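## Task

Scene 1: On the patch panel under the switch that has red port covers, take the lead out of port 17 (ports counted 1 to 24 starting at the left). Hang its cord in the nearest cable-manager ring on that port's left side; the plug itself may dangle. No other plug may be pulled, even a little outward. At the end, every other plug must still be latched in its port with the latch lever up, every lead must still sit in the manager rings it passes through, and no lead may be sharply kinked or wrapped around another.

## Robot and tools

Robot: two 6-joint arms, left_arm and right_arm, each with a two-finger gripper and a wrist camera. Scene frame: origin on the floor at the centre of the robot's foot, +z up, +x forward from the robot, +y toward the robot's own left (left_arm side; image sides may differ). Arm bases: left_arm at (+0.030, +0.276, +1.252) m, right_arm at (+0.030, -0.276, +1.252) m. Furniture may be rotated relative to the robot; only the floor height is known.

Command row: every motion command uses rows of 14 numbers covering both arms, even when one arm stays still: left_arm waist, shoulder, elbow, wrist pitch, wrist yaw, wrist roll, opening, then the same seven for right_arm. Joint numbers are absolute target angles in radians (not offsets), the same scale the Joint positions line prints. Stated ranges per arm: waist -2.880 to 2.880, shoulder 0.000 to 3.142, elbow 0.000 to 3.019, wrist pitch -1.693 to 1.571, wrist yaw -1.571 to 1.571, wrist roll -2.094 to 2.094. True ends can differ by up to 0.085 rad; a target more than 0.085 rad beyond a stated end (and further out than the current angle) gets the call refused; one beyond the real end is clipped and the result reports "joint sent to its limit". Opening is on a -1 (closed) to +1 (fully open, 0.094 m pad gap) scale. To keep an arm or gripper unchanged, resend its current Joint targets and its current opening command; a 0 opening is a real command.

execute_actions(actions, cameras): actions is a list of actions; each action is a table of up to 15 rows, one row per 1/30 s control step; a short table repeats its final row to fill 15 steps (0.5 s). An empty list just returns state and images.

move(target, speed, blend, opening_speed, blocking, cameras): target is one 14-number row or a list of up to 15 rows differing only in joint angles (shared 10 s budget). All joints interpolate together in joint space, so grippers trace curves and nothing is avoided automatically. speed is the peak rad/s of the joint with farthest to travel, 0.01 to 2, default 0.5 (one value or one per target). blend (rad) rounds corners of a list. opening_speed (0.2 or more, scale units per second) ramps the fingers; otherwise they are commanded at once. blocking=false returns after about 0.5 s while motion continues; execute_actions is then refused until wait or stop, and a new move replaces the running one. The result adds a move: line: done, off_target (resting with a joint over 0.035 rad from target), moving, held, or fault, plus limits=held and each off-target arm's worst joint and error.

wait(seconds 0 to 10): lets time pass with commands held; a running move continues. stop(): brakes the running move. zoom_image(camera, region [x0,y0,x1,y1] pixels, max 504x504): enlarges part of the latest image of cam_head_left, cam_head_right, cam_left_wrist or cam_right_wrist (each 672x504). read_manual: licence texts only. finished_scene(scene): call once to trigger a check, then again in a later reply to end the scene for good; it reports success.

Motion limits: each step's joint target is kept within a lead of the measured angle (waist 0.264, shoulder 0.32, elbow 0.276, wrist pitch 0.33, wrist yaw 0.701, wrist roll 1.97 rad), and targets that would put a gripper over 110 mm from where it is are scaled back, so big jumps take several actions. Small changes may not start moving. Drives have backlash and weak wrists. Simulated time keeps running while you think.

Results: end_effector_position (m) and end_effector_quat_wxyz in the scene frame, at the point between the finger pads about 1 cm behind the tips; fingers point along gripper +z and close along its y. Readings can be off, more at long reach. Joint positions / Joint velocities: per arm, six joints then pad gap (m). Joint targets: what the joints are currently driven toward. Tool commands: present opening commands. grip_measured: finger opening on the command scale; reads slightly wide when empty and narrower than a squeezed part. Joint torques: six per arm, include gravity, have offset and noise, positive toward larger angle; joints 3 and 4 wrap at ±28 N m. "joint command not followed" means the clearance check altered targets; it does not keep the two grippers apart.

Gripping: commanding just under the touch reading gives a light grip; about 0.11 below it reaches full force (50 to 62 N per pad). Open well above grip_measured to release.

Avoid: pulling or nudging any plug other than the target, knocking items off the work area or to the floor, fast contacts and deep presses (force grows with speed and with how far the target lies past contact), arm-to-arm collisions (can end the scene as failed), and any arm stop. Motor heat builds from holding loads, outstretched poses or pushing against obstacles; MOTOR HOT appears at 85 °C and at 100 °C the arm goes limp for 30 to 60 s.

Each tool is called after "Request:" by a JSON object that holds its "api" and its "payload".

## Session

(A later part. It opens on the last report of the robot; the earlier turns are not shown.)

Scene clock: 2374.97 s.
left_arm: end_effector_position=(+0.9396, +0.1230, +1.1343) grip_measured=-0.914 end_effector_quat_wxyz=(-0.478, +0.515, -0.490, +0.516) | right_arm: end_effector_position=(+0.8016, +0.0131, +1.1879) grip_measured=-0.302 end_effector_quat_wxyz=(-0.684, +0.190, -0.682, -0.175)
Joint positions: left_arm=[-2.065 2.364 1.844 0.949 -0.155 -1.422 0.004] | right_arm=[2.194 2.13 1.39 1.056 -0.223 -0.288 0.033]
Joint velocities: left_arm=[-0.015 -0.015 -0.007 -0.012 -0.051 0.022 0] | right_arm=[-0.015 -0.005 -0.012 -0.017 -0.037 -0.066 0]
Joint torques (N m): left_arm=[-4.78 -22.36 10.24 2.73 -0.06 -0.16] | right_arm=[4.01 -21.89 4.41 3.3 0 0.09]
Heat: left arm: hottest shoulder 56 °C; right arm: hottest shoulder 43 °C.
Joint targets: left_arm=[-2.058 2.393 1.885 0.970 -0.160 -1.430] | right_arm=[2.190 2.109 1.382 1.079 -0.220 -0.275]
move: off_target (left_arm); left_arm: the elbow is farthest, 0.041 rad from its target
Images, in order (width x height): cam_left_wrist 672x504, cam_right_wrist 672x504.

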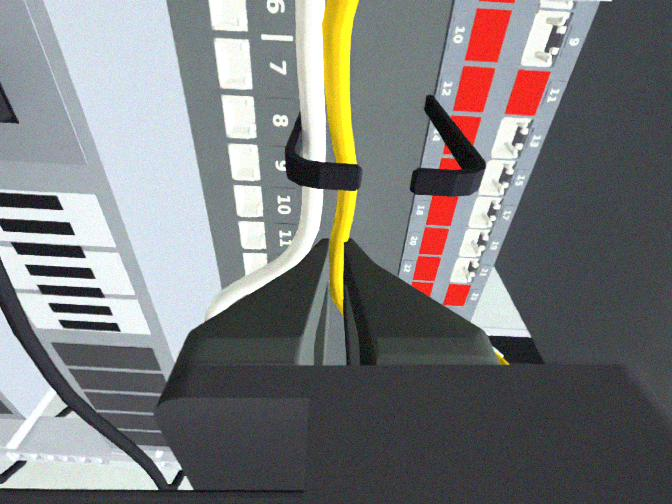

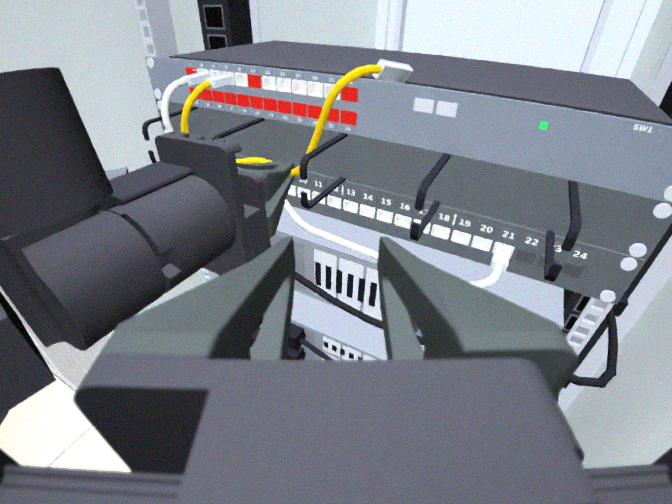

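Request:
{"api": "move", "payload": {"target": [-2.065,2.365,1.795,1.01,-0.16,-1.43,-1,2.19,2.11,1.382,1.08,-0.22,-0.275,-0.3], "speed": 0.1, "cameras": ["cam_left_wrist","cam_right_wrist"]}}

Request:
{"api": "zoom_image", "payload": {"camera": "cam_left_wrist", "region": [180, 0, 480, 260]}}

Request:
{"api": "zoom_image", "payload": {"camera": "cam_right_wrist", "region": [100, 0, 500, 240]}}

Scene clock: 2434.97 s.
left_arm: end_effector_position=(+0.9291, +0.1237, +1.1295) grip_measured=-0.914 end_effector_quat_wxyz=(-0.481, +0.513, -0.487, +0.518) | right_arm: end_effector_position=(+0.8016, +0.0131, +1.1879) grip_measured=-0.302 end_effector_quat_wxyz=(-0.684, +0.190, -0.682, -0.175)
Joint positions: left_arm=[-2.065 2.364 1.81 0.993 -0.155 -1.422 0.004] | right_arm=[2.194 2.13 1.39 1.056 -0.223 -0.288 0.033]
Joint velocities: left_arm=[-0.024 -0.005 0.002 -0.002 0.022 0.022 -0.001] | right_arm=[-0.005 -0.015 -0.012 0.012 0.007 -0.007 0]
Joint torques (N m): left_arm=[-4.37 -24.47 5.41 2.45 -0.06 -0.17] | right_arm=[4.72 -20.95 4.21 3.37 -0.08 0.11]
Heat: left arm: hottest shoulder 50 °C; right arm: hottest shoulder 43 °C.
Joint targets: left_arm=[-2.064 2.365 1.795 1.010 -0.160 -1.430] | right_arm=[2.190 2.110 1.382 1.080 -0.220 -0.275]
move: done
Images, in order (width x height): cam_left_wrist 672x504, cam_right_wrist 672x504.

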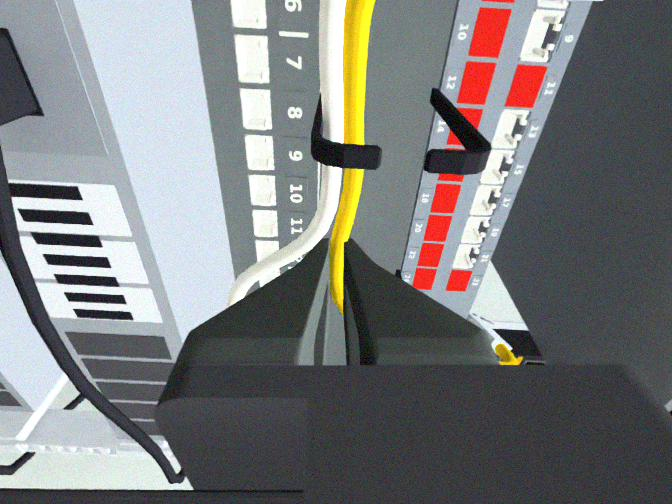

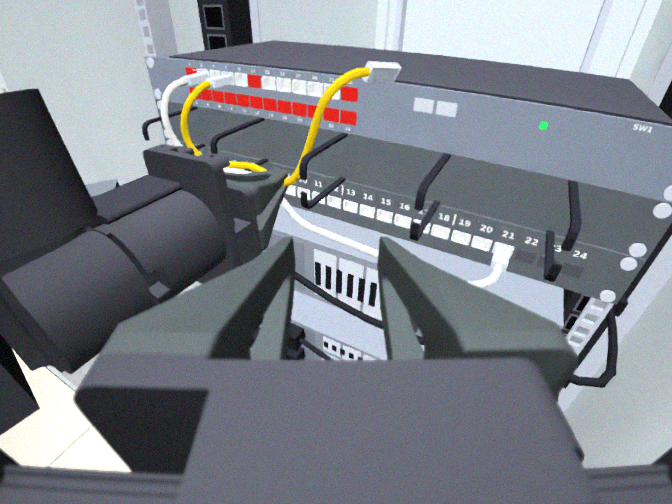

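Scaled by 1.680 from the camera's 672x504 image, which has a finer 960x720 frame.

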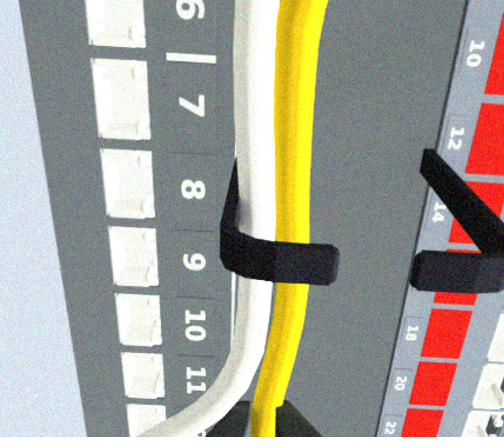

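Scaled by 1.260 from the camera's 672x504 image, which has a finer 960x720 frame.

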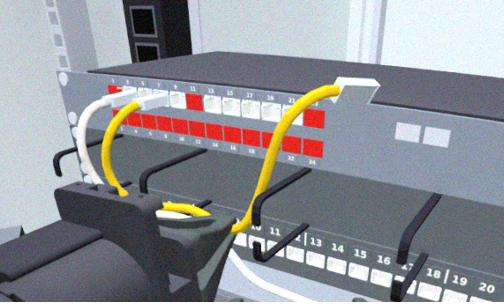

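Request:
{"api": "move", "payload": {"target": [-2.064,2.365,1.795,1.01,-0.16,-1.43,-1,2.252,2.385,2.03,0.676,-0.18,0.5,-0.4], "speed": 0.3, "cameras": ["cam_left_wrist","cam_right_wrist"]}}

Request:
{"api": "zoom_image", "payload": {"camera": "cam_right_wrist", "region": [140, 0, 540, 280]}}

Scene clock: 2486.80 s.
left_arm: end_effector_position=(+0.9291, +0.1238, +1.1298) grip_measured=-0.914 end_effector_quat_wxyz=(-0.481, +0.513, -0.486, +0.519) | right_arm: end_effector_position=(+0.9267, +0.0809, +1.1960) grip_measured=-0.398 end_effector_quat_wxyz=(+0.565, +0.086, +0.703, +0.423)
Joint positions: left_arm=[-2.065 2.364 1.81 0.995 -0.155 -1.422 0.004] | right_arm=[2.233 2.354 1.976 0.691 -0.183 0.485 0.028]
Joint velocities: left_arm=[-0.005 -0.005 -0.017 -0.002 -0.022 0.022 0.001] | right_arm=[0.005 -0.005 0.022 0.002 -0.007 -0.037 0.002]
Joint torques (N m): left_arm=[-5.07 -24.35 5.29 2.39 -0.05 -0.16] | right_arm=[7 -20.72 11.14 1.58 -0.08 0.08]
Heat: left arm: hottest shoulder 50 °C; right arm: hottest shoulder 44 °C.
Joint targets: left_arm=[-2.064 2.365 1.795 1.011 -0.160 -1.430] | right_arm=[2.251 2.385 2.030 0.676 -0.180 0.501]
move: off_target (right_arm); right_arm: the elbow is farthest, 0.054 rad from its target
Images, in order (width x height): cam_left_wrist 672x504, cam_right_wrist 672x504.

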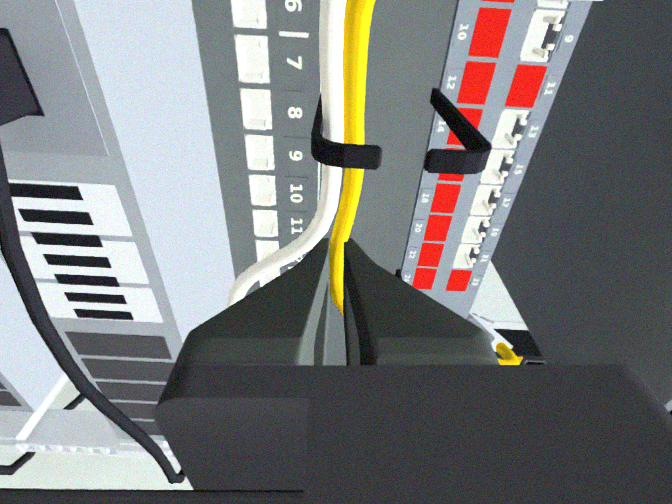

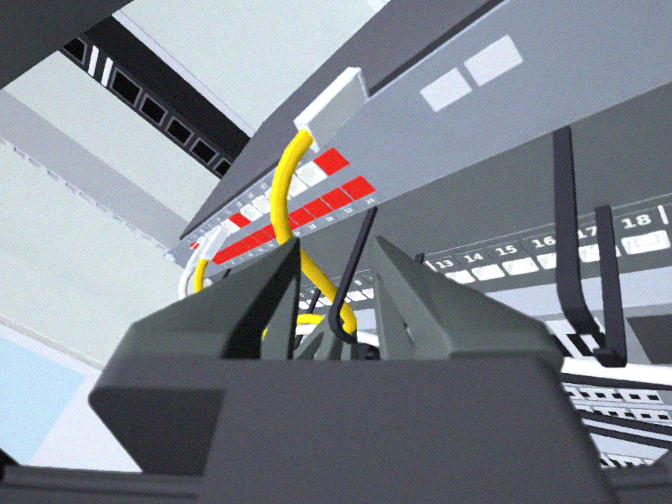

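Scaled by 1.260 from the camera's 672x504 image, which has a finer 960x720 frame.

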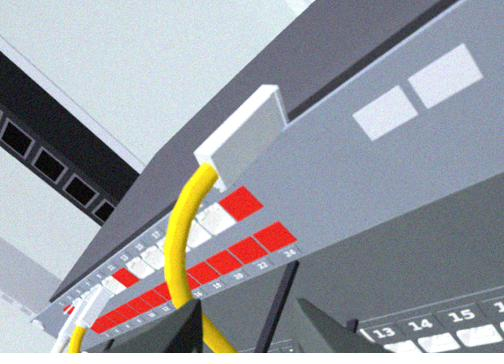

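Request:
{"api": "move", "payload": {"target": [[-2.064,2.365,1.795,1.01,-0.16,-1.43,-1,2.266,2.391,2.04,0.671,-0.178,0.515,-0.4],[-2.064,2.365,1.795,1.01,-0.16,-1.43,-1,2.271,2.465,2.2,0.584,-0.172,0.515,-0.4]], "speed": 0.2, "cameras": ["cam_left_wrist","cam_right_wrist"]}}

Request:
{"api": "zoom_image", "payload": {"camera": "cam_right_wrist", "region": [140, 60, 540, 380]}}

Scene clock: 2504.97 s.
left_arm: end_effector_position=(+0.9291, +0.1238, +1.1298) grip_measured=-0.914 end_effector_quat_wxyz=(-0.481, +0.513, -0.486, +0.519) | right_arm: end_effector_position=(+0.9469, +0.1078, +1.1984) grip_measured=-0.398 end_effector_quat_wxyz=(+0.559, +0.090, +0.701, +0.433)
Joint positions: left_arm=[-2.065 2.364 1.81 0.995 -0.155 -1.422 0.004] | right_arm=[2.255 2.433 2.145 0.6 -0.174 0.501 0.028]
Joint velocities: left_arm=[0.005 -0.005 0.012 -0.007 -0.007 0.022 0] | right_arm=[-0.024 0.005 -0.007 -0.007 0.022 0.007 0.001]
Joint torques (N m): left_arm=[-5.01 -24.94 5.24 2.41 -0.08 -0.18] | right_arm=[7.06 -21.77 11.67 1.63 -0.05 0.07]
Heat: left arm: hottest shoulder 50 °C; right arm: hottest shoulder 45 °C.
Joint targets: left_arm=[-2.064 2.365 1.795 1.010 -0.160 -1.430] | right_arm=[2.272 2.466 2.200 0.585 -0.171 0.516]
move: off_target (right_arm); right_arm: the elbow is farthest, 0.055 rad from its target
Images, in order (width x height): cam_left_wrist 672x504, cam_right_wrist 672x504.

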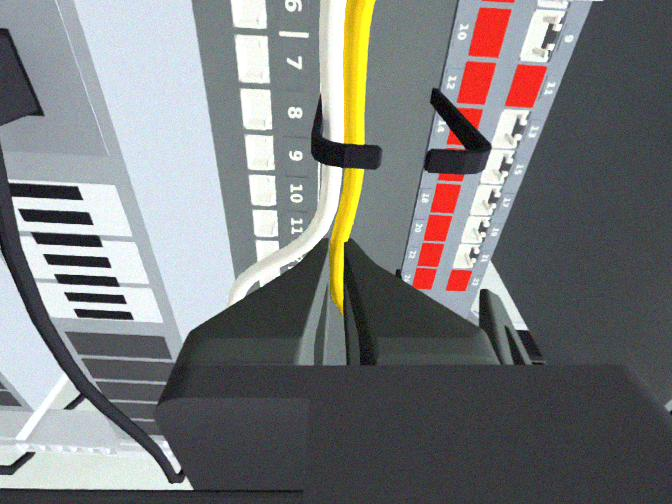

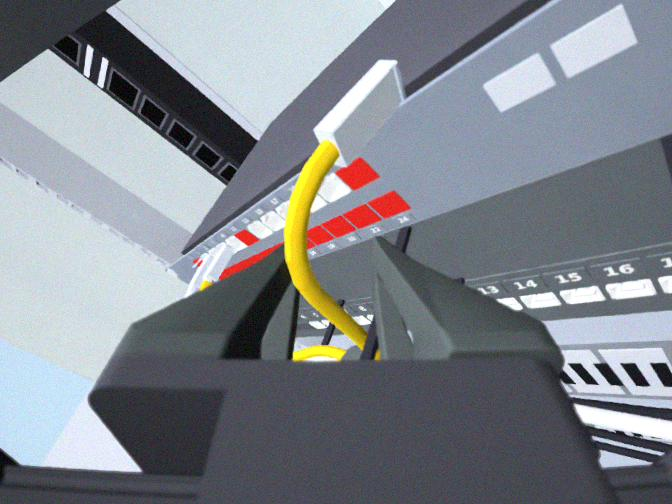

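Scaled by 1.260 from the camera's 672x504 image, which has a finer 960x720 frame.

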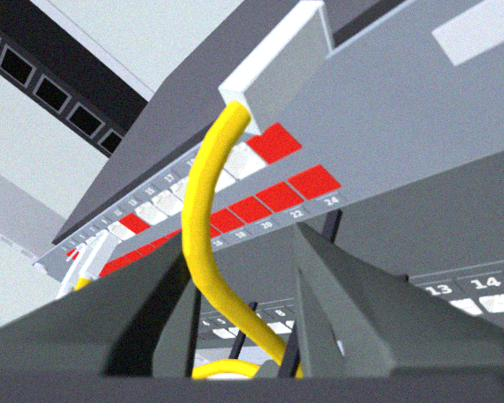

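Request:
{"api": "move", "payload": {"target": [[-2.064,2.365,1.795,1.01,-0.16,-1.43,-1,2.283,2.47,2.21,0.582,-0.175,0.515,-0.4],[-2.064,2.365,1.795,1.01,-0.16,-1.43,-1,2.286,2.51,2.3,0.531,-0.172,0.515,-0.4]], "speed": 0.15, "cameras": ["cam_left_wrist","cam_right_wrist"]}}

Request:
{"api": "zoom_image", "payload": {"camera": "cam_right_wrist", "region": [140, 60, 540, 380]}}

Scene clock: 2522.10 s.
left_arm: end_effector_position=(+0.9291, +0.1238, +1.1298) grip_measured=-0.914 end_effector_quat_wxyz=(-0.481, +0.513, -0.486, +0.519) | right_arm: end_effector_position=(+0.9611, +0.1164, +1.2088) grip_measured=-0.398 end_effector_quat_wxyz=(+0.563, +0.088, +0.696, +0.437)
Joint positions: left_arm=[-2.065 2.364 1.81 0.995 -0.155 -1.422 0.004] | right_arm=[2.261 2.469 2.246 0.548 -0.174 0.501 0.028]
Joint velocities: left_arm=[-0.005 -0.015 -0.012 -0.002 0.022 -0.022 0] | right_arm=[-0.005 -0.005 -0.012 0.002 0.022 -0.037 0.001]
Joint torques (N m): left_arm=[-5.36 -25.05 5.35 2.39 -0.04 -0.16] | right_arm=[8.41 -21.48 11.79 1.4 -0.12 0.02]
Heat: left arm: hottest shoulder 50 °C; right arm: hottest shoulder 44 °C.
Joint targets: left_arm=[-2.064 2.365 1.795 1.010 -0.160 -1.430] | right_arm=[2.286 2.509 2.299 0.530 -0.172 0.515]
move: off_target (right_arm); right_arm: the elbow is farthest, 0.054 rad from its target
Images, in order (width x height): cam_left_wrist 672x504, cam_right_wrist 672x504.

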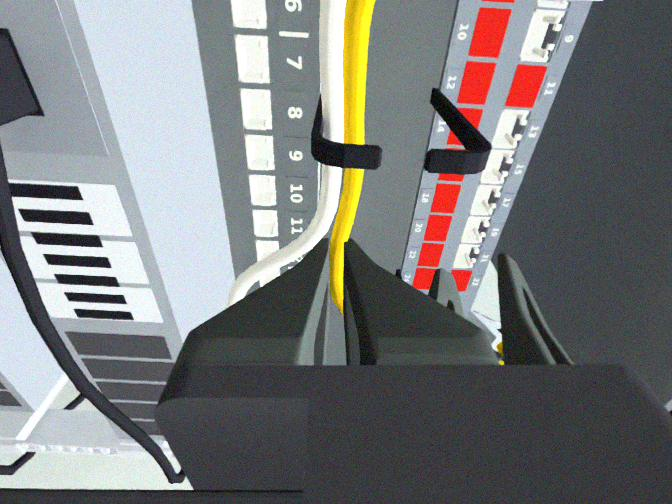

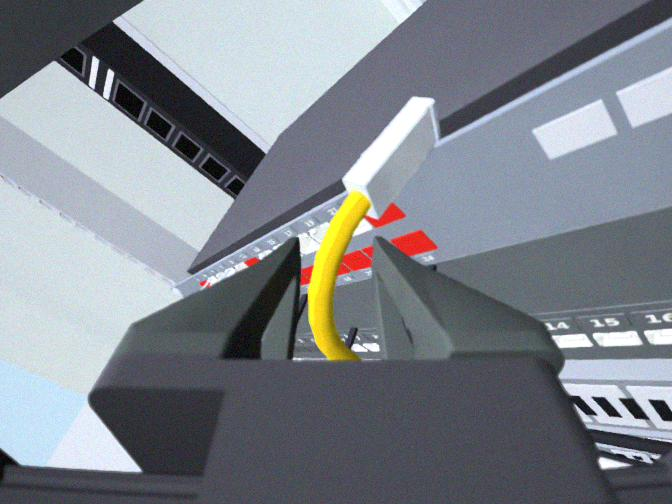

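Scaled by 1.260 from the camera's 672x504 image, which has a finer 960x720 frame.

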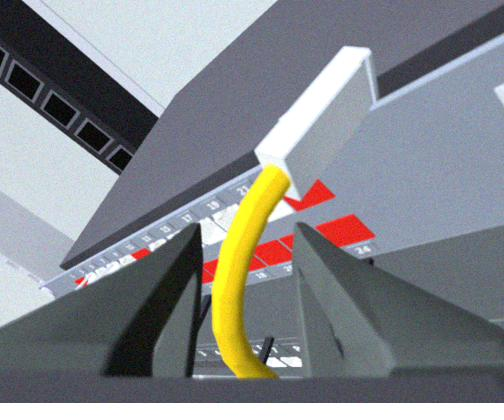

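Request:
{"api": "move", "payload": {"target": [-2.064,2.365,1.795,1.01,-0.16,-1.43,-1,2.286,2.528,2.325,0.525,-0.172,0.515,-1], "speed": 0.15, "opening_speed": 0.3, "cameras": ["cam_left_wrist","cam_right_wrist"]}}

Request:
{"api": "zoom_image", "payload": {"camera": "cam_right_wrist", "region": [140, 60, 540, 380]}}

Scene clock: 2537.77 s.
left_arm: end_effector_position=(+0.9291, +0.1254, +1.1298) grip_measured=-0.914 end_effector_quat_wxyz=(-0.484, +0.515, -0.484, +0.516) | right_arm: end_effector_position=(+0.9653, +0.1167, +1.2090) grip_measured=-0.946 end_effector_quat_wxyz=(+0.569, +0.087, +0.693, +0.433)
Joint positions: left_arm=[-2.065 2.364 1.81 0.996 -0.164 -1.422 0.004] | right_arm=[2.261 2.486 2.277 0.545 -0.168 0.492 0.003]
Joint velocities: left_arm=[0.005 -0.015 0.002 -0.002 -0.022 -0.051 0] | right_arm=[-0.005 -0.015 -0.002 0.007 0.007 -0.007 -0.002]
Joint torques (N m): left_arm=[-4.78 -25 5.35 2.26 -0.05 -0.18] | right_arm=[7.77 -21.07 11.74 1.48 -0.33 0.09]
Heat: left arm: hottest shoulder 51 °C; right arm: hottest elbow 44 °C.
Joint targets: left_arm=[-2.064 2.365 1.795 1.010 -0.168 -1.430] | right_arm=[2.286 2.529 2.326 0.526 -0.172 0.506]
move: off_target (right_arm); right_arm: the elbow is farthest, 0.048 rad from its target
Images, in order (width x height): cam_left_wrist 672x504, cam_right_wrist 672x504.

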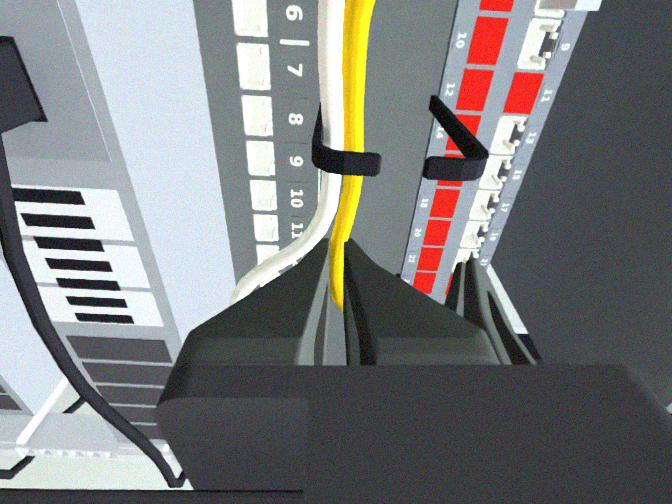

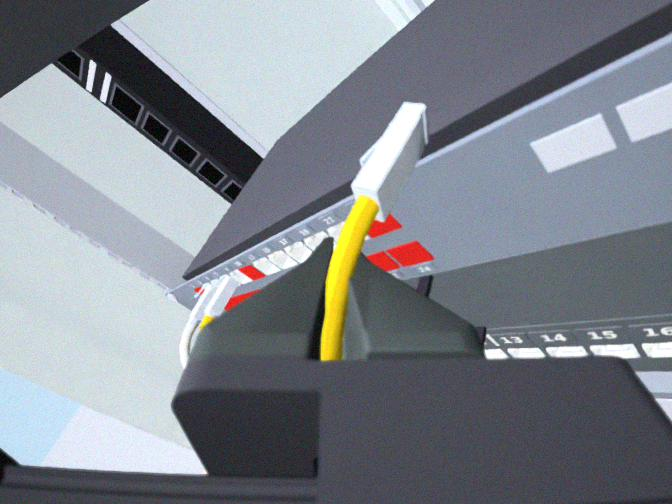

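Scaled by 1.260 from the camera's 672x504 image, which has a finer 960x720 frame.

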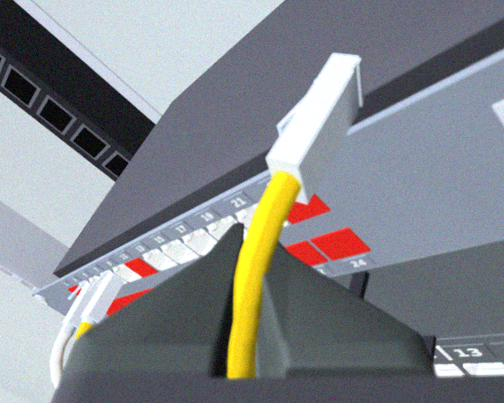

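Request:
{"api": "move", "payload": {"target": [-2.064,2.365,1.795,1.01,-0.168,-1.43,-1,2.31,2.31,1.88,0.83,0.002,0.77,-1], "speed": 0.2, "cameras": ["cam_left_wrist","cam_right_wrist"]}}

Request:
{"api": "zoom_image", "payload": {"camera": "cam_left_wrist", "region": [300, 60, 600, 400]}}

Scene clock: 2578.43 s.
left_arm: end_effector_position=(+0.9166, +0.0996, +1.1393) grip_measured=-0.914 end_effector_quat_wxyz=(-0.477, +0.501, -0.477, +0.542) | right_arm: end_effector_position=(+0.9160, +0.0745, +1.1890) grip_measured=-0.951 end_effector_quat_wxyz=(+0.541, +0.237, +0.673, +0.446)
Joint positions: left_arm=[-2.094 2.362 1.782 1.058 -0.144 -1.428 0.004] | right_arm=[2.266 2.351 1.918 0.778 0.015 0.743 0.002]
Joint velocities: left_arm=[-0.015 -0.005 0.002 0.017 0.007 0.007 0] | right_arm=[-0.005 -0.005 -0.007 -0.007 -0.037 0.037 0]
Joint torques (N m): left_arm=[-3.25 -23.94 7.47 0.51 -0.46 -0.11] | right_arm=[8.94 -26.81 4.22 4.51 -0.82 0.19]
Heat: left arm: hottest shoulder 51 °C; right arm: hottest shoulder 46 °C.
Joint targets: left_arm=[-2.065 2.364 1.795 1.022 -0.160 -1.429] | right_arm=[2.309 2.310 1.880 0.830 0.001 0.770]
move: off_target (left_arm, right_arm); left_arm: the wrist pitch is farthest, 0.048 rad from its target; right_arm: the wrist pitch is farthest, 0.052 rad from its target
Images, in order (width x height): cam_left_wrist 672x504, cam_right_wrist 672x504.

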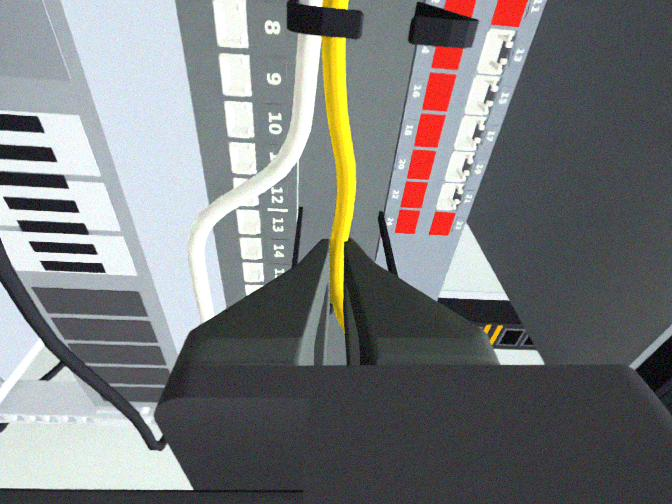

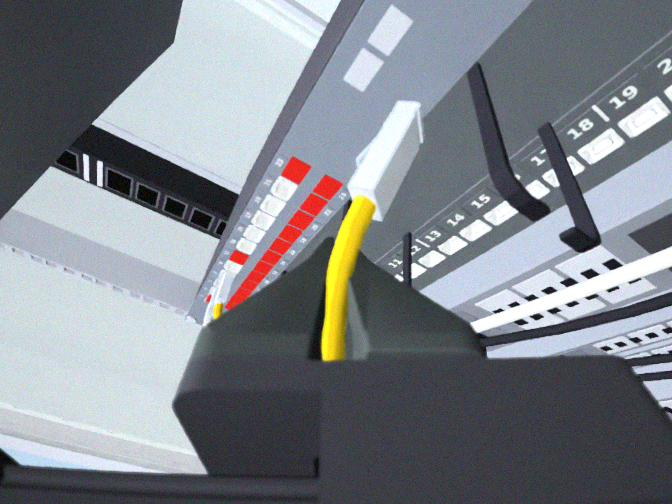

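Scaled by 1.482 from the camera's 672x504 image, which has a finer 960x720 frame.

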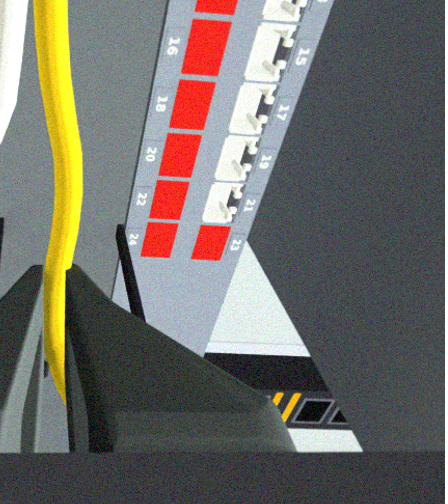

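Request:
{"api": "move", "payload": {"target": [-2.094,2.364,1.785,1.05,-0.146,-1.428,-1,2.275,2.34,1.91,0.79,0.012,0.75,-1], "speed": 0.1, "cameras": []}}

Request:
{"api": "move", "payload": {"target": [-2.094,2.364,1.785,1.05,-0.146,-1.428,-0.72,2.275,2.34,1.91,0.79,0.012,0.75,-1], "opening_speed": 0.2, "cameras": ["cam_left_wrist","cam_right_wrist"]}}

Scene clock: 2614.43 s.
left_arm: end_effector_position=(+0.9161, +0.0992, +1.1394) grip_measured=-0.914 end_effector_quat_wxyz=(-0.477, +0.500, -0.477, +0.543) | right_arm: end_effector_position=(+0.9163, +0.0736, +1.1887) grip_measured=-0.951 end_effector_quat_wxyz=(+0.541, +0.240, +0.673, +0.444)
Joint positions: left_arm=[-2.094 2.362 1.781 1.061 -0.141 -1.428 0.004] | right_arm=[2.266 2.351 1.918 0.778 0.021 0.745 0.002]
Joint velocities: left_arm=[-0.005 -0.005 -0.017 -0.012 -0.022 -0.007 -0.001] | right_arm=[-0.005 -0.005 -0.012 0.012 0.037 -0.081 0]
Joint torques (N m): left_arm=[-4.89 -24.06 6.67 1.16 -0.06 -0.11] | right_arm=[6.18 -24.35 6.19 2.62 -0.49 -0.03]
Heat: left arm: hottest shoulder 52 °C; right arm: hottest shoulder 50 °C.
Joint targets: left_arm=[-2.093 2.364 1.785 1.041 -0.146 -1.428] | right_arm=[2.275 2.340 1.910 0.790 0.013 0.751]
move: done
No camera images: "cameras" was empty.

Scene clock: 2616.10 s.
left_arm: end_effector_position=(+0.9158, +0.1013, +1.1376) grip_measured=-0.724 end_effector_quat_wxyz=(-0.479, +0.504, -0.475, +0.539) | right_arm: end_effector_position=(+0.9163, +0.0736, +1.1887) grip_measured=-0.951 end_effector_quat_wxyz=(+0.541, +0.240, +0.673, +0.444)
Joint positions: left_arm=[-2.094 2.364 1.781 1.061 -0.155 -1.428 0.013] | right_arm=[2.266 2.351 1.918 0.778 0.021 0.745 0.002]
Joint velocities: left_arm=[0.015 0.005 -0.007 0.002 0.037 0.066 0.001] | right_arm=[-0.005 -0.015 -0.007 -0.017 -0.022 0.051 0]
Joint torques (N m): left_arm=[-5.3 -24.06 6.67 1.24 0.2 -0.11] | right_arm=[6.77 -23.06 6.82 2.8 -0.58 -0.04]
Heat: left arm: hottest shoulder 52 °C; right arm: hottest shoulder 51 °C.
Joint targets: left_arm=[-2.094 2.366 1.785 1.047 -0.153 -1.428] | right_arm=[2.275 2.340 1.910 0.790 0.012 0.750]
move: done
Images, in order (width x height): cam_left_wrist 672x504, cam_right_wrist 672x504.

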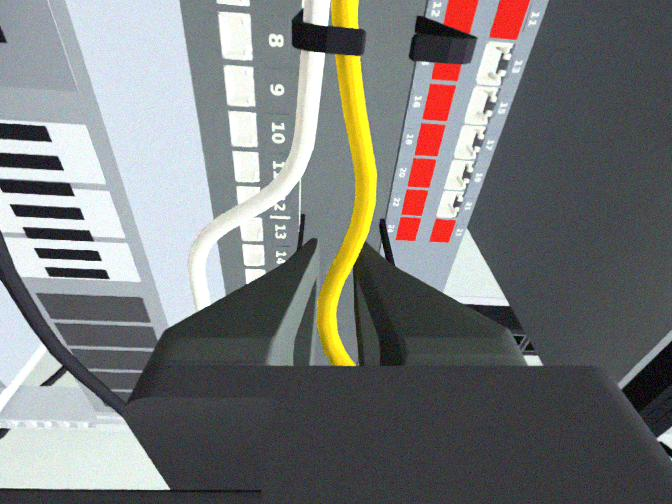

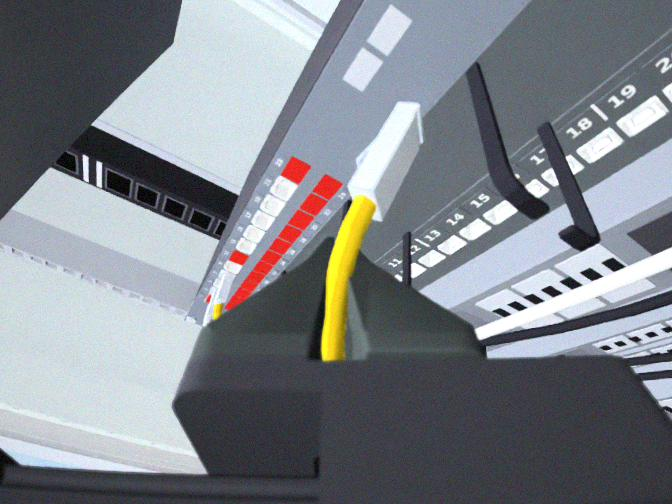

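Request:
{"api": "move", "payload": {"target": [[-2.06,2.35,1.78,1.035,-0.15,-1.43,-0.72,2.308,2.38,1.87,0.895,0.08,1.0,-1],[-2.045,2.34,1.775,1.02,-0.152,-1.43,-0.72,2.312,2.425,1.885,0.945,0.123,1.28,-1]], "speed": 0.15, "cameras": ["cam_left_wrist","cam_right_wrist"]}}

Request:
{"api": "zoom_image", "payload": {"camera": "cam_left_wrist", "region": [200, 60, 500, 400]}}

Scene clock: 2651.70 s.
left_arm: end_effector_position=(+0.9192, +0.1179, +1.1308) grip_measured=-0.723 end_effector_quat_wxyz=(-0.481, +0.509, -0.480, +0.529) | right_arm: end_effector_position=(+0.8911, +0.0747, +1.1572) grip_measured=-0.951 end_effector_quat_wxyz=(+0.437, +0.428, +0.564, +0.555)
Joint positions: left_arm=[-2.072 2.362 1.781 1.043 -0.15 -1.428 0.013] | right_arm=[2.286 2.404 1.877 0.915 0.122 1.259 0.002]
Joint velocities: left_arm=[-0.005 0.005 0.012 0.017 -0.037 0.037 0] | right_arm=[-0.005 0.005 0.002 -0.002 -0.051 -0.051 -0.001]
Joint torques (N m): left_arm=[-3.02 -26.81 5.86 0.99 0.13 -0.13] | right_arm=[8.06 -20.37 7.09 3.33 -0.14 0.09]
Heat: left arm: hottest shoulder 52 °C; right arm: hottest shoulder 51 °C.
Joint targets: left_arm=[-2.045 2.340 1.775 1.019 -0.151 -1.430] | right_arm=[2.313 2.425 1.885 0.945 0.122 1.281]
move: done
Images, in order (width x height): cam_left_wrist 672x504, cam_right_wrist 672x504.

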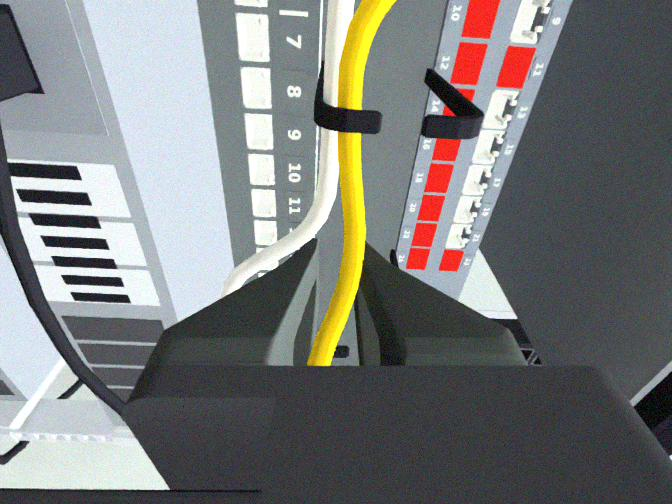

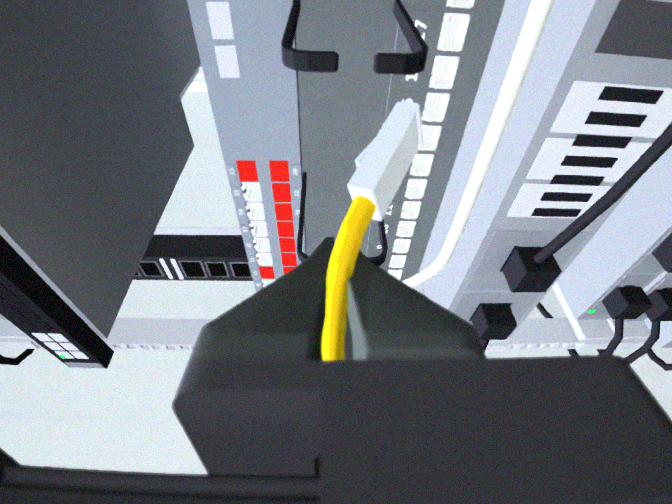

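Scaled by 1.482 from the camera's 672x504 image, which has a finer 960x720 frame.

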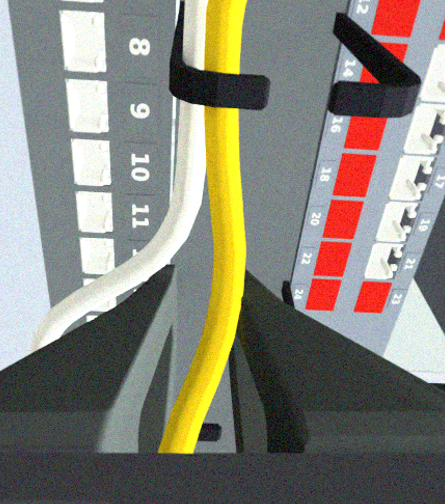

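Request:
{"api": "move", "payload": {"target": [-2.045,2.34,1.775,1.02,-0.152,-1.43,-0.72,2.288,2.458,2.02,0.85,0.108,1.285,-1], "speed": 0.15, "cameras": ["cam_left_wrist","cam_right_wrist"]}}

Request:
{"api": "zoom_image", "payload": {"camera": "cam_left_wrist", "region": [200, 60, 500, 400]}}

Request:
{"api": "zoom_image", "payload": {"camera": "cam_right_wrist", "region": [200, 160, 500, 400]}}

Scene clock: 2669.67 s.
left_arm: end_effector_position=(+0.9198, +0.1218, +1.1300) grip_measured=-0.723 end_effector_quat_wxyz=(-0.483, +0.509, -0.479, +0.527) | right_arm: end_effector_position=(+0.9072, +0.0817, +1.1579) grip_measured=-0.951 end_effector_quat_wxyz=(+0.432, +0.431, +0.562, +0.559)
Joint positions: left_arm=[-2.068 2.362 1.781 1.043 -0.15 -1.428 0.013] | right_arm=[2.286 2.436 1.961 0.861 0.118 1.272 0.002]
Joint velocities: left_arm=[0.015 -0.005 0.002 0.002 0.007 -0.051 0] | right_arm=[-0.005 -0.015 0.002 -0.022 -0.037 0.007 0]
Joint torques (N m): left_arm=[-3.14 -26.87 5.96 1.09 0.1 -0.11] | right_arm=[7.06 -21.3 10.96 1.65 -0.57 0.11]
Heat: left arm: hottest shoulder 54 °C; right arm: hottest shoulder 49 °C.
Joint targets: left_arm=[-2.045 2.340 1.775 1.020 -0.152 -1.430] | right_arm=[2.288 2.458 2.020 0.850 0.109 1.292]
move: off_target (right_arm); right_arm: the elbow is farthest, 0.059 rad from its target
Images, in order (width x height): cam_left_wrist 672x504, cam_right_wrist 672x504.

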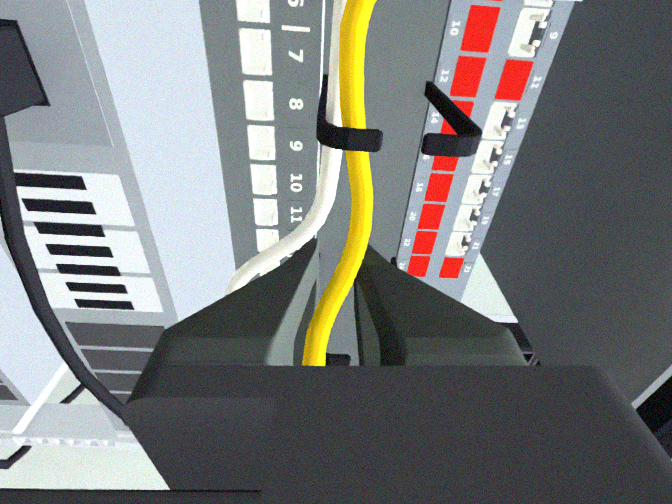

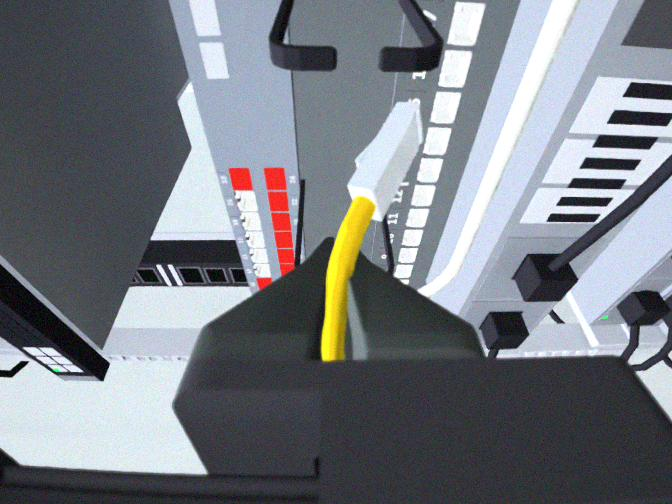

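Scaled by 1.482 from the camera's 672x504 image, which has a finer 960x720 frame.

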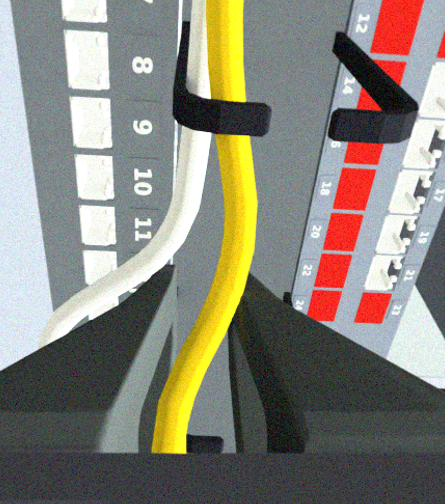

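Scaled by 1.680 from the camera's 672x504 image, which has a finer 960x720 frame.

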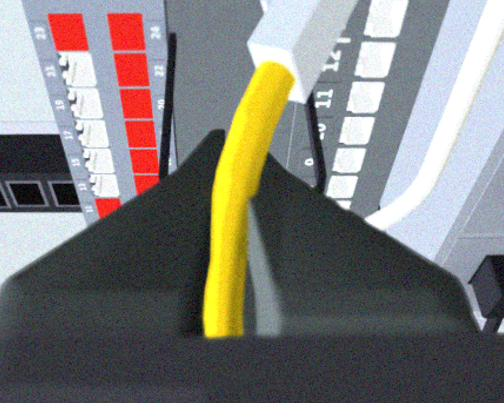

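Request:
{"api": "move", "payload": {"target": [-2.045,2.34,1.775,1.02,-0.152,-1.43,-0.72,2.262,2.425,2.01,0.826,0.108,1.6,-1], "speed": 0.15, "cameras": ["cam_left_wrist","cam_right_wrist"]}}

Request:
{"api": "zoom_image", "payload": {"camera": "cam_left_wrist", "region": [200, 60, 500, 400]}}

Scene clock: 2692.00 s.
left_arm: end_effector_position=(+0.9202, +0.1210, +1.1315) grip_measured=-0.723 end_effector_quat_wxyz=(-0.482, +0.507, -0.480, +0.529) | right_arm: end_effector_position=(+0.9092, +0.0767, +1.1493) grip_measured=-0.952 end_effector_quat_wxyz=(+0.341, +0.513, +0.502, +0.607)
Joint positions: left_arm=[-2.068 2.361 1.781 1.043 -0.144 -1.428 0.013] | right_arm=[2.276 2.436 1.961 0.833 0.113 1.567 0.002]
Joint velocities: left_arm=[-0.005 -0.005 -0.002 0.002 0.037 -0.022 -0.001] | right_arm=[-0.005 -0.015 -0.012 -0.022 0.022 0.051 -0.001]
Joint torques (N m): left_arm=[-3.49 -26.7 5.75 1.05 0.08 -0.12] | right_arm=[5.07 -24.18 10.15 1.85 -0.39 0.19]
Heat: left arm: hottest shoulder 55 °C; right arm: hottest shoulder 48 °C.
Joint targets: left_arm=[-2.045 2.339 1.775 1.020 -0.146 -1.430] | right_arm=[2.261 2.425 2.009 0.826 0.108 1.592]
move: off_target (right_arm); right_arm: the elbow is farthest, 0.049 rad from its target
Images, in order (width x height): cam_left_wrist 672x504, cam_right_wrist 672x504.

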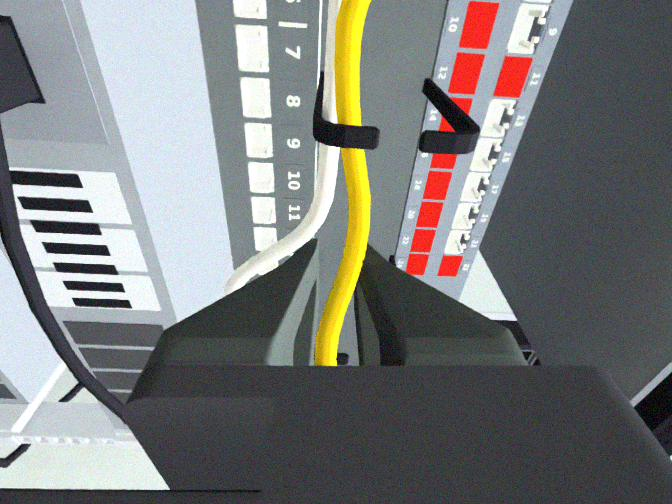

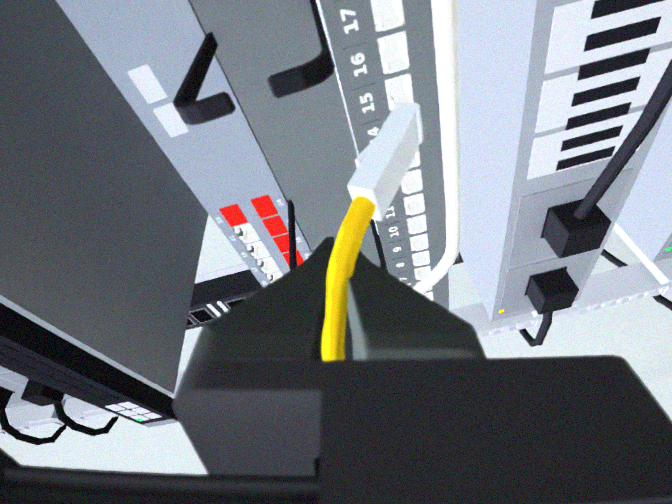

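Scaled by 1.482 from the camera's 672x504 image, which has a finer 960x720 frame.

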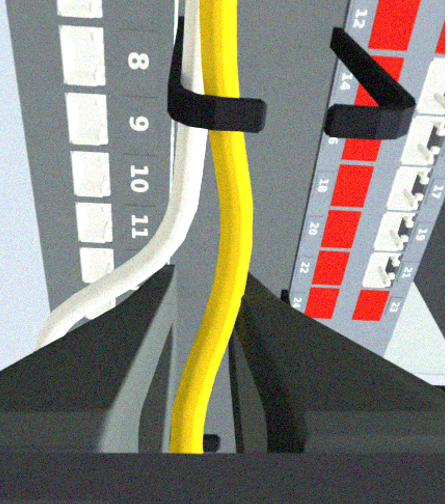

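Request:
{"api": "move", "payload": {"target": [-2.045,2.34,1.775,1.02,-0.152,-1.43,-0.72,2.262,2.388,2.01,0.852,0.108,1.6,-1], "speed": 0.15, "cameras": ["cam_left_wrist","cam_right_wrist"]}}

Request:
{"api": "zoom_image", "payload": {"camera": "cam_left_wrist", "region": [200, 60, 500, 400]}}

Scene clock: 2703.67 s.
left_arm: end_effector_position=(+0.9202, +0.1213, +1.1315) grip_measured=-0.723 end_effector_quat_wxyz=(-0.482, +0.508, -0.480, +0.529) | right_arm: end_effector_position=(+0.9096, +0.0765, +1.1503) grip_measured=-0.952 end_effector_quat_wxyz=(+0.339, +0.515, +0.500, +0.608)
Joint positions: left_arm=[-2.068 2.361 1.781 1.043 -0.145 -1.428 0.013] | right_arm=[2.276 2.434 1.961 0.832 0.113 1.575 0.002]
Joint velocities: left_arm=[-0.024 -0.005 0.002 0.007 0.022 -0.051 -0.001] | right_arm=[-0.005 -0.005 -0.012 0.012 -0.022 -0.037 0]
Joint torques (N m): left_arm=[-3.02 -25.93 5.91 1.03 -0.09 -0.12] | right_arm=[4.72 -26.58 10.13 3.22 -0.38 0.14]
Heat: left arm: hottest shoulder 57 °C; right arm: hottest shoulder 49 °C.
Joint targets: left_arm=[-2.045 2.341 1.775 1.020 -0.152 -1.430] | right_arm=[2.262 2.388 2.010 0.850 0.108 1.601]
move: off_target (right_arm); right_arm: the elbow is farthest, 0.049 rad from its target
Images, in order (width x height): cam_left_wrist 672x504, cam_right_wrist 672x504.

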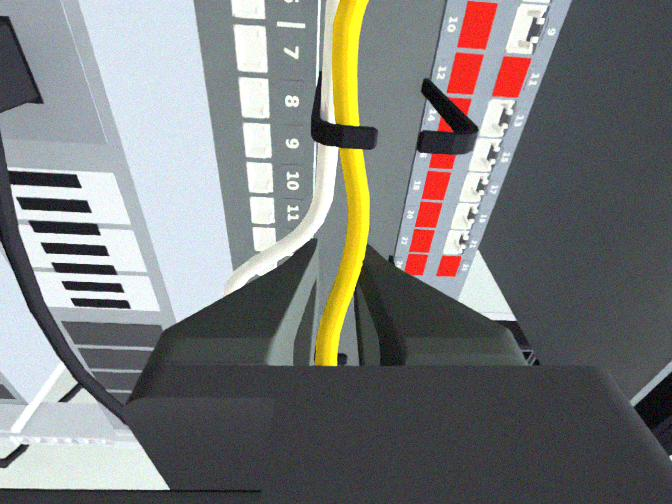

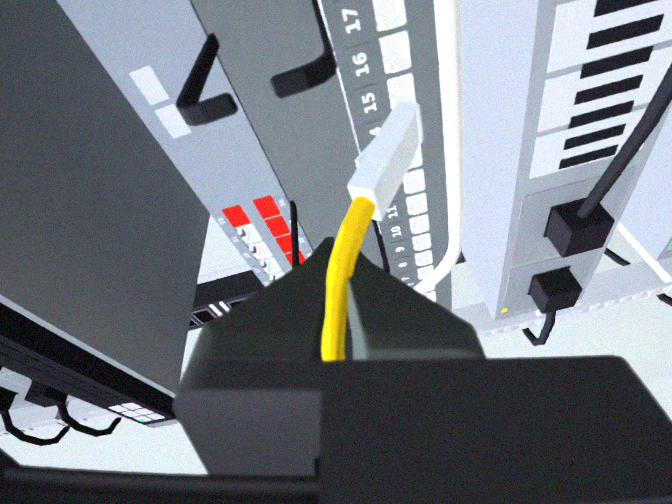

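Scaled by 1.482 from the camera's 672x504 image, which has a finer 960x720 frame.

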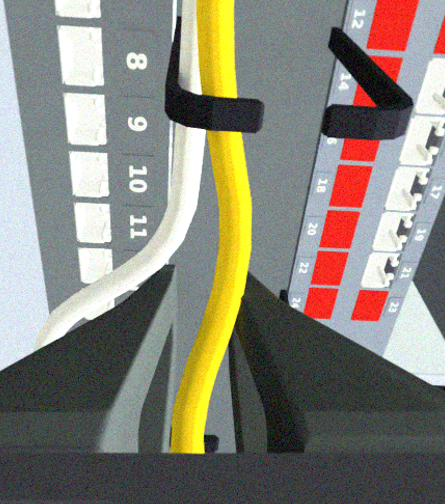

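Friction stuck; push more.

Request:
{"api": "move", "payload": {"target": [-2.045,2.34,1.775,1.02,-0.152,-1.43,-0.72,2.262,2.368,2.0,0.863,0.108,1.6,-1], "speed": 0.15, "cameras": ["cam_left_wrist"]}}

Request:
{"api": "zoom_image", "payload": {"camera": "cam_left_wrist", "region": [200, 60, 500, 400]}}

Scene clock: 2710.37 s.
left_arm: end_effector_position=(+0.9225, +0.1240, +1.1386) grip_measured=-0.723 end_effector_quat_wxyz=(-0.486, +0.509, -0.475, +0.528) | right_arm: end_effector_position=(+0.9166, +0.0716, +1.1694) grip_measured=-0.952 end_effector_quat_wxyz=(+0.345, +0.512, +0.492, +0.614)
Joint positions: left_arm=[-2.068 2.352 1.781 1.043 -0.155 -1.428 0.013] | right_arm=[2.275 2.411 1.961 0.832 0.113 1.575 0.002]
Joint velocities: left_arm=[-0.005 -0.005 -0.012 -0.002 -0.007 -0.066 0.001] | right_arm=[-0.005 -0.005 -0.012 0.017 0.007 0.022 0]
Joint torques (N m): left_arm=[-3.19 -25.88 6.01 0.91 -0.01 -0.11] | right_arm=[4.72 -26.99 9.65 3.62 -0.38 0.11]
Heat: left arm: hottest shoulder 58 °C; right arm: hottest shoulder 48 °C.
Joint targets: left_arm=[-2.045 2.339 1.775 1.020 -0.159 -1.430] | right_arm=[2.263 2.368 2.000 0.863 0.108 1.599]
move: off_target (right_arm); right_arm: the shoulder is farthest, 0.043 rad from its target
Images, in order (width x height): cam_left_wrist 672x504.

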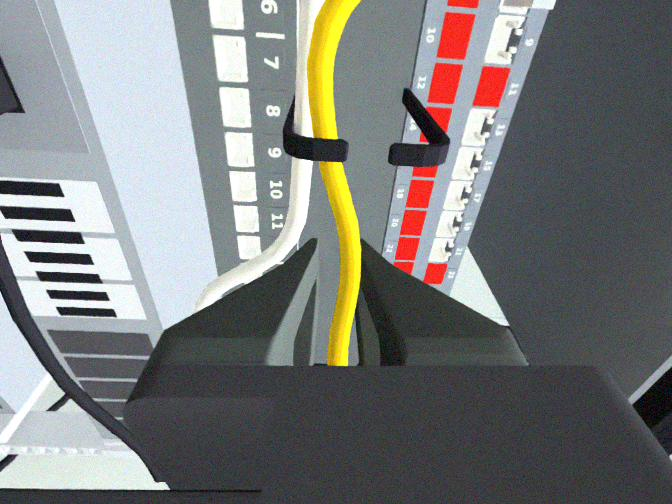

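Scaled by 1.482 from the camera's 672x504 image, which has a finer 960x720 frame.

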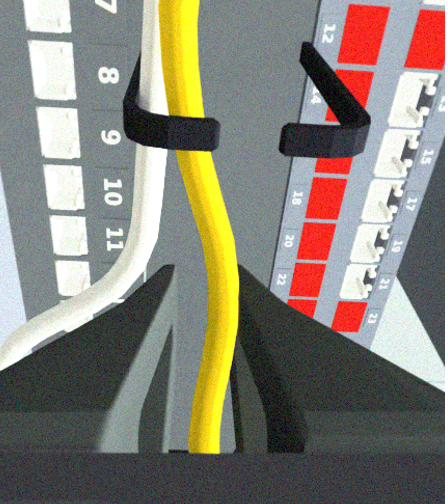

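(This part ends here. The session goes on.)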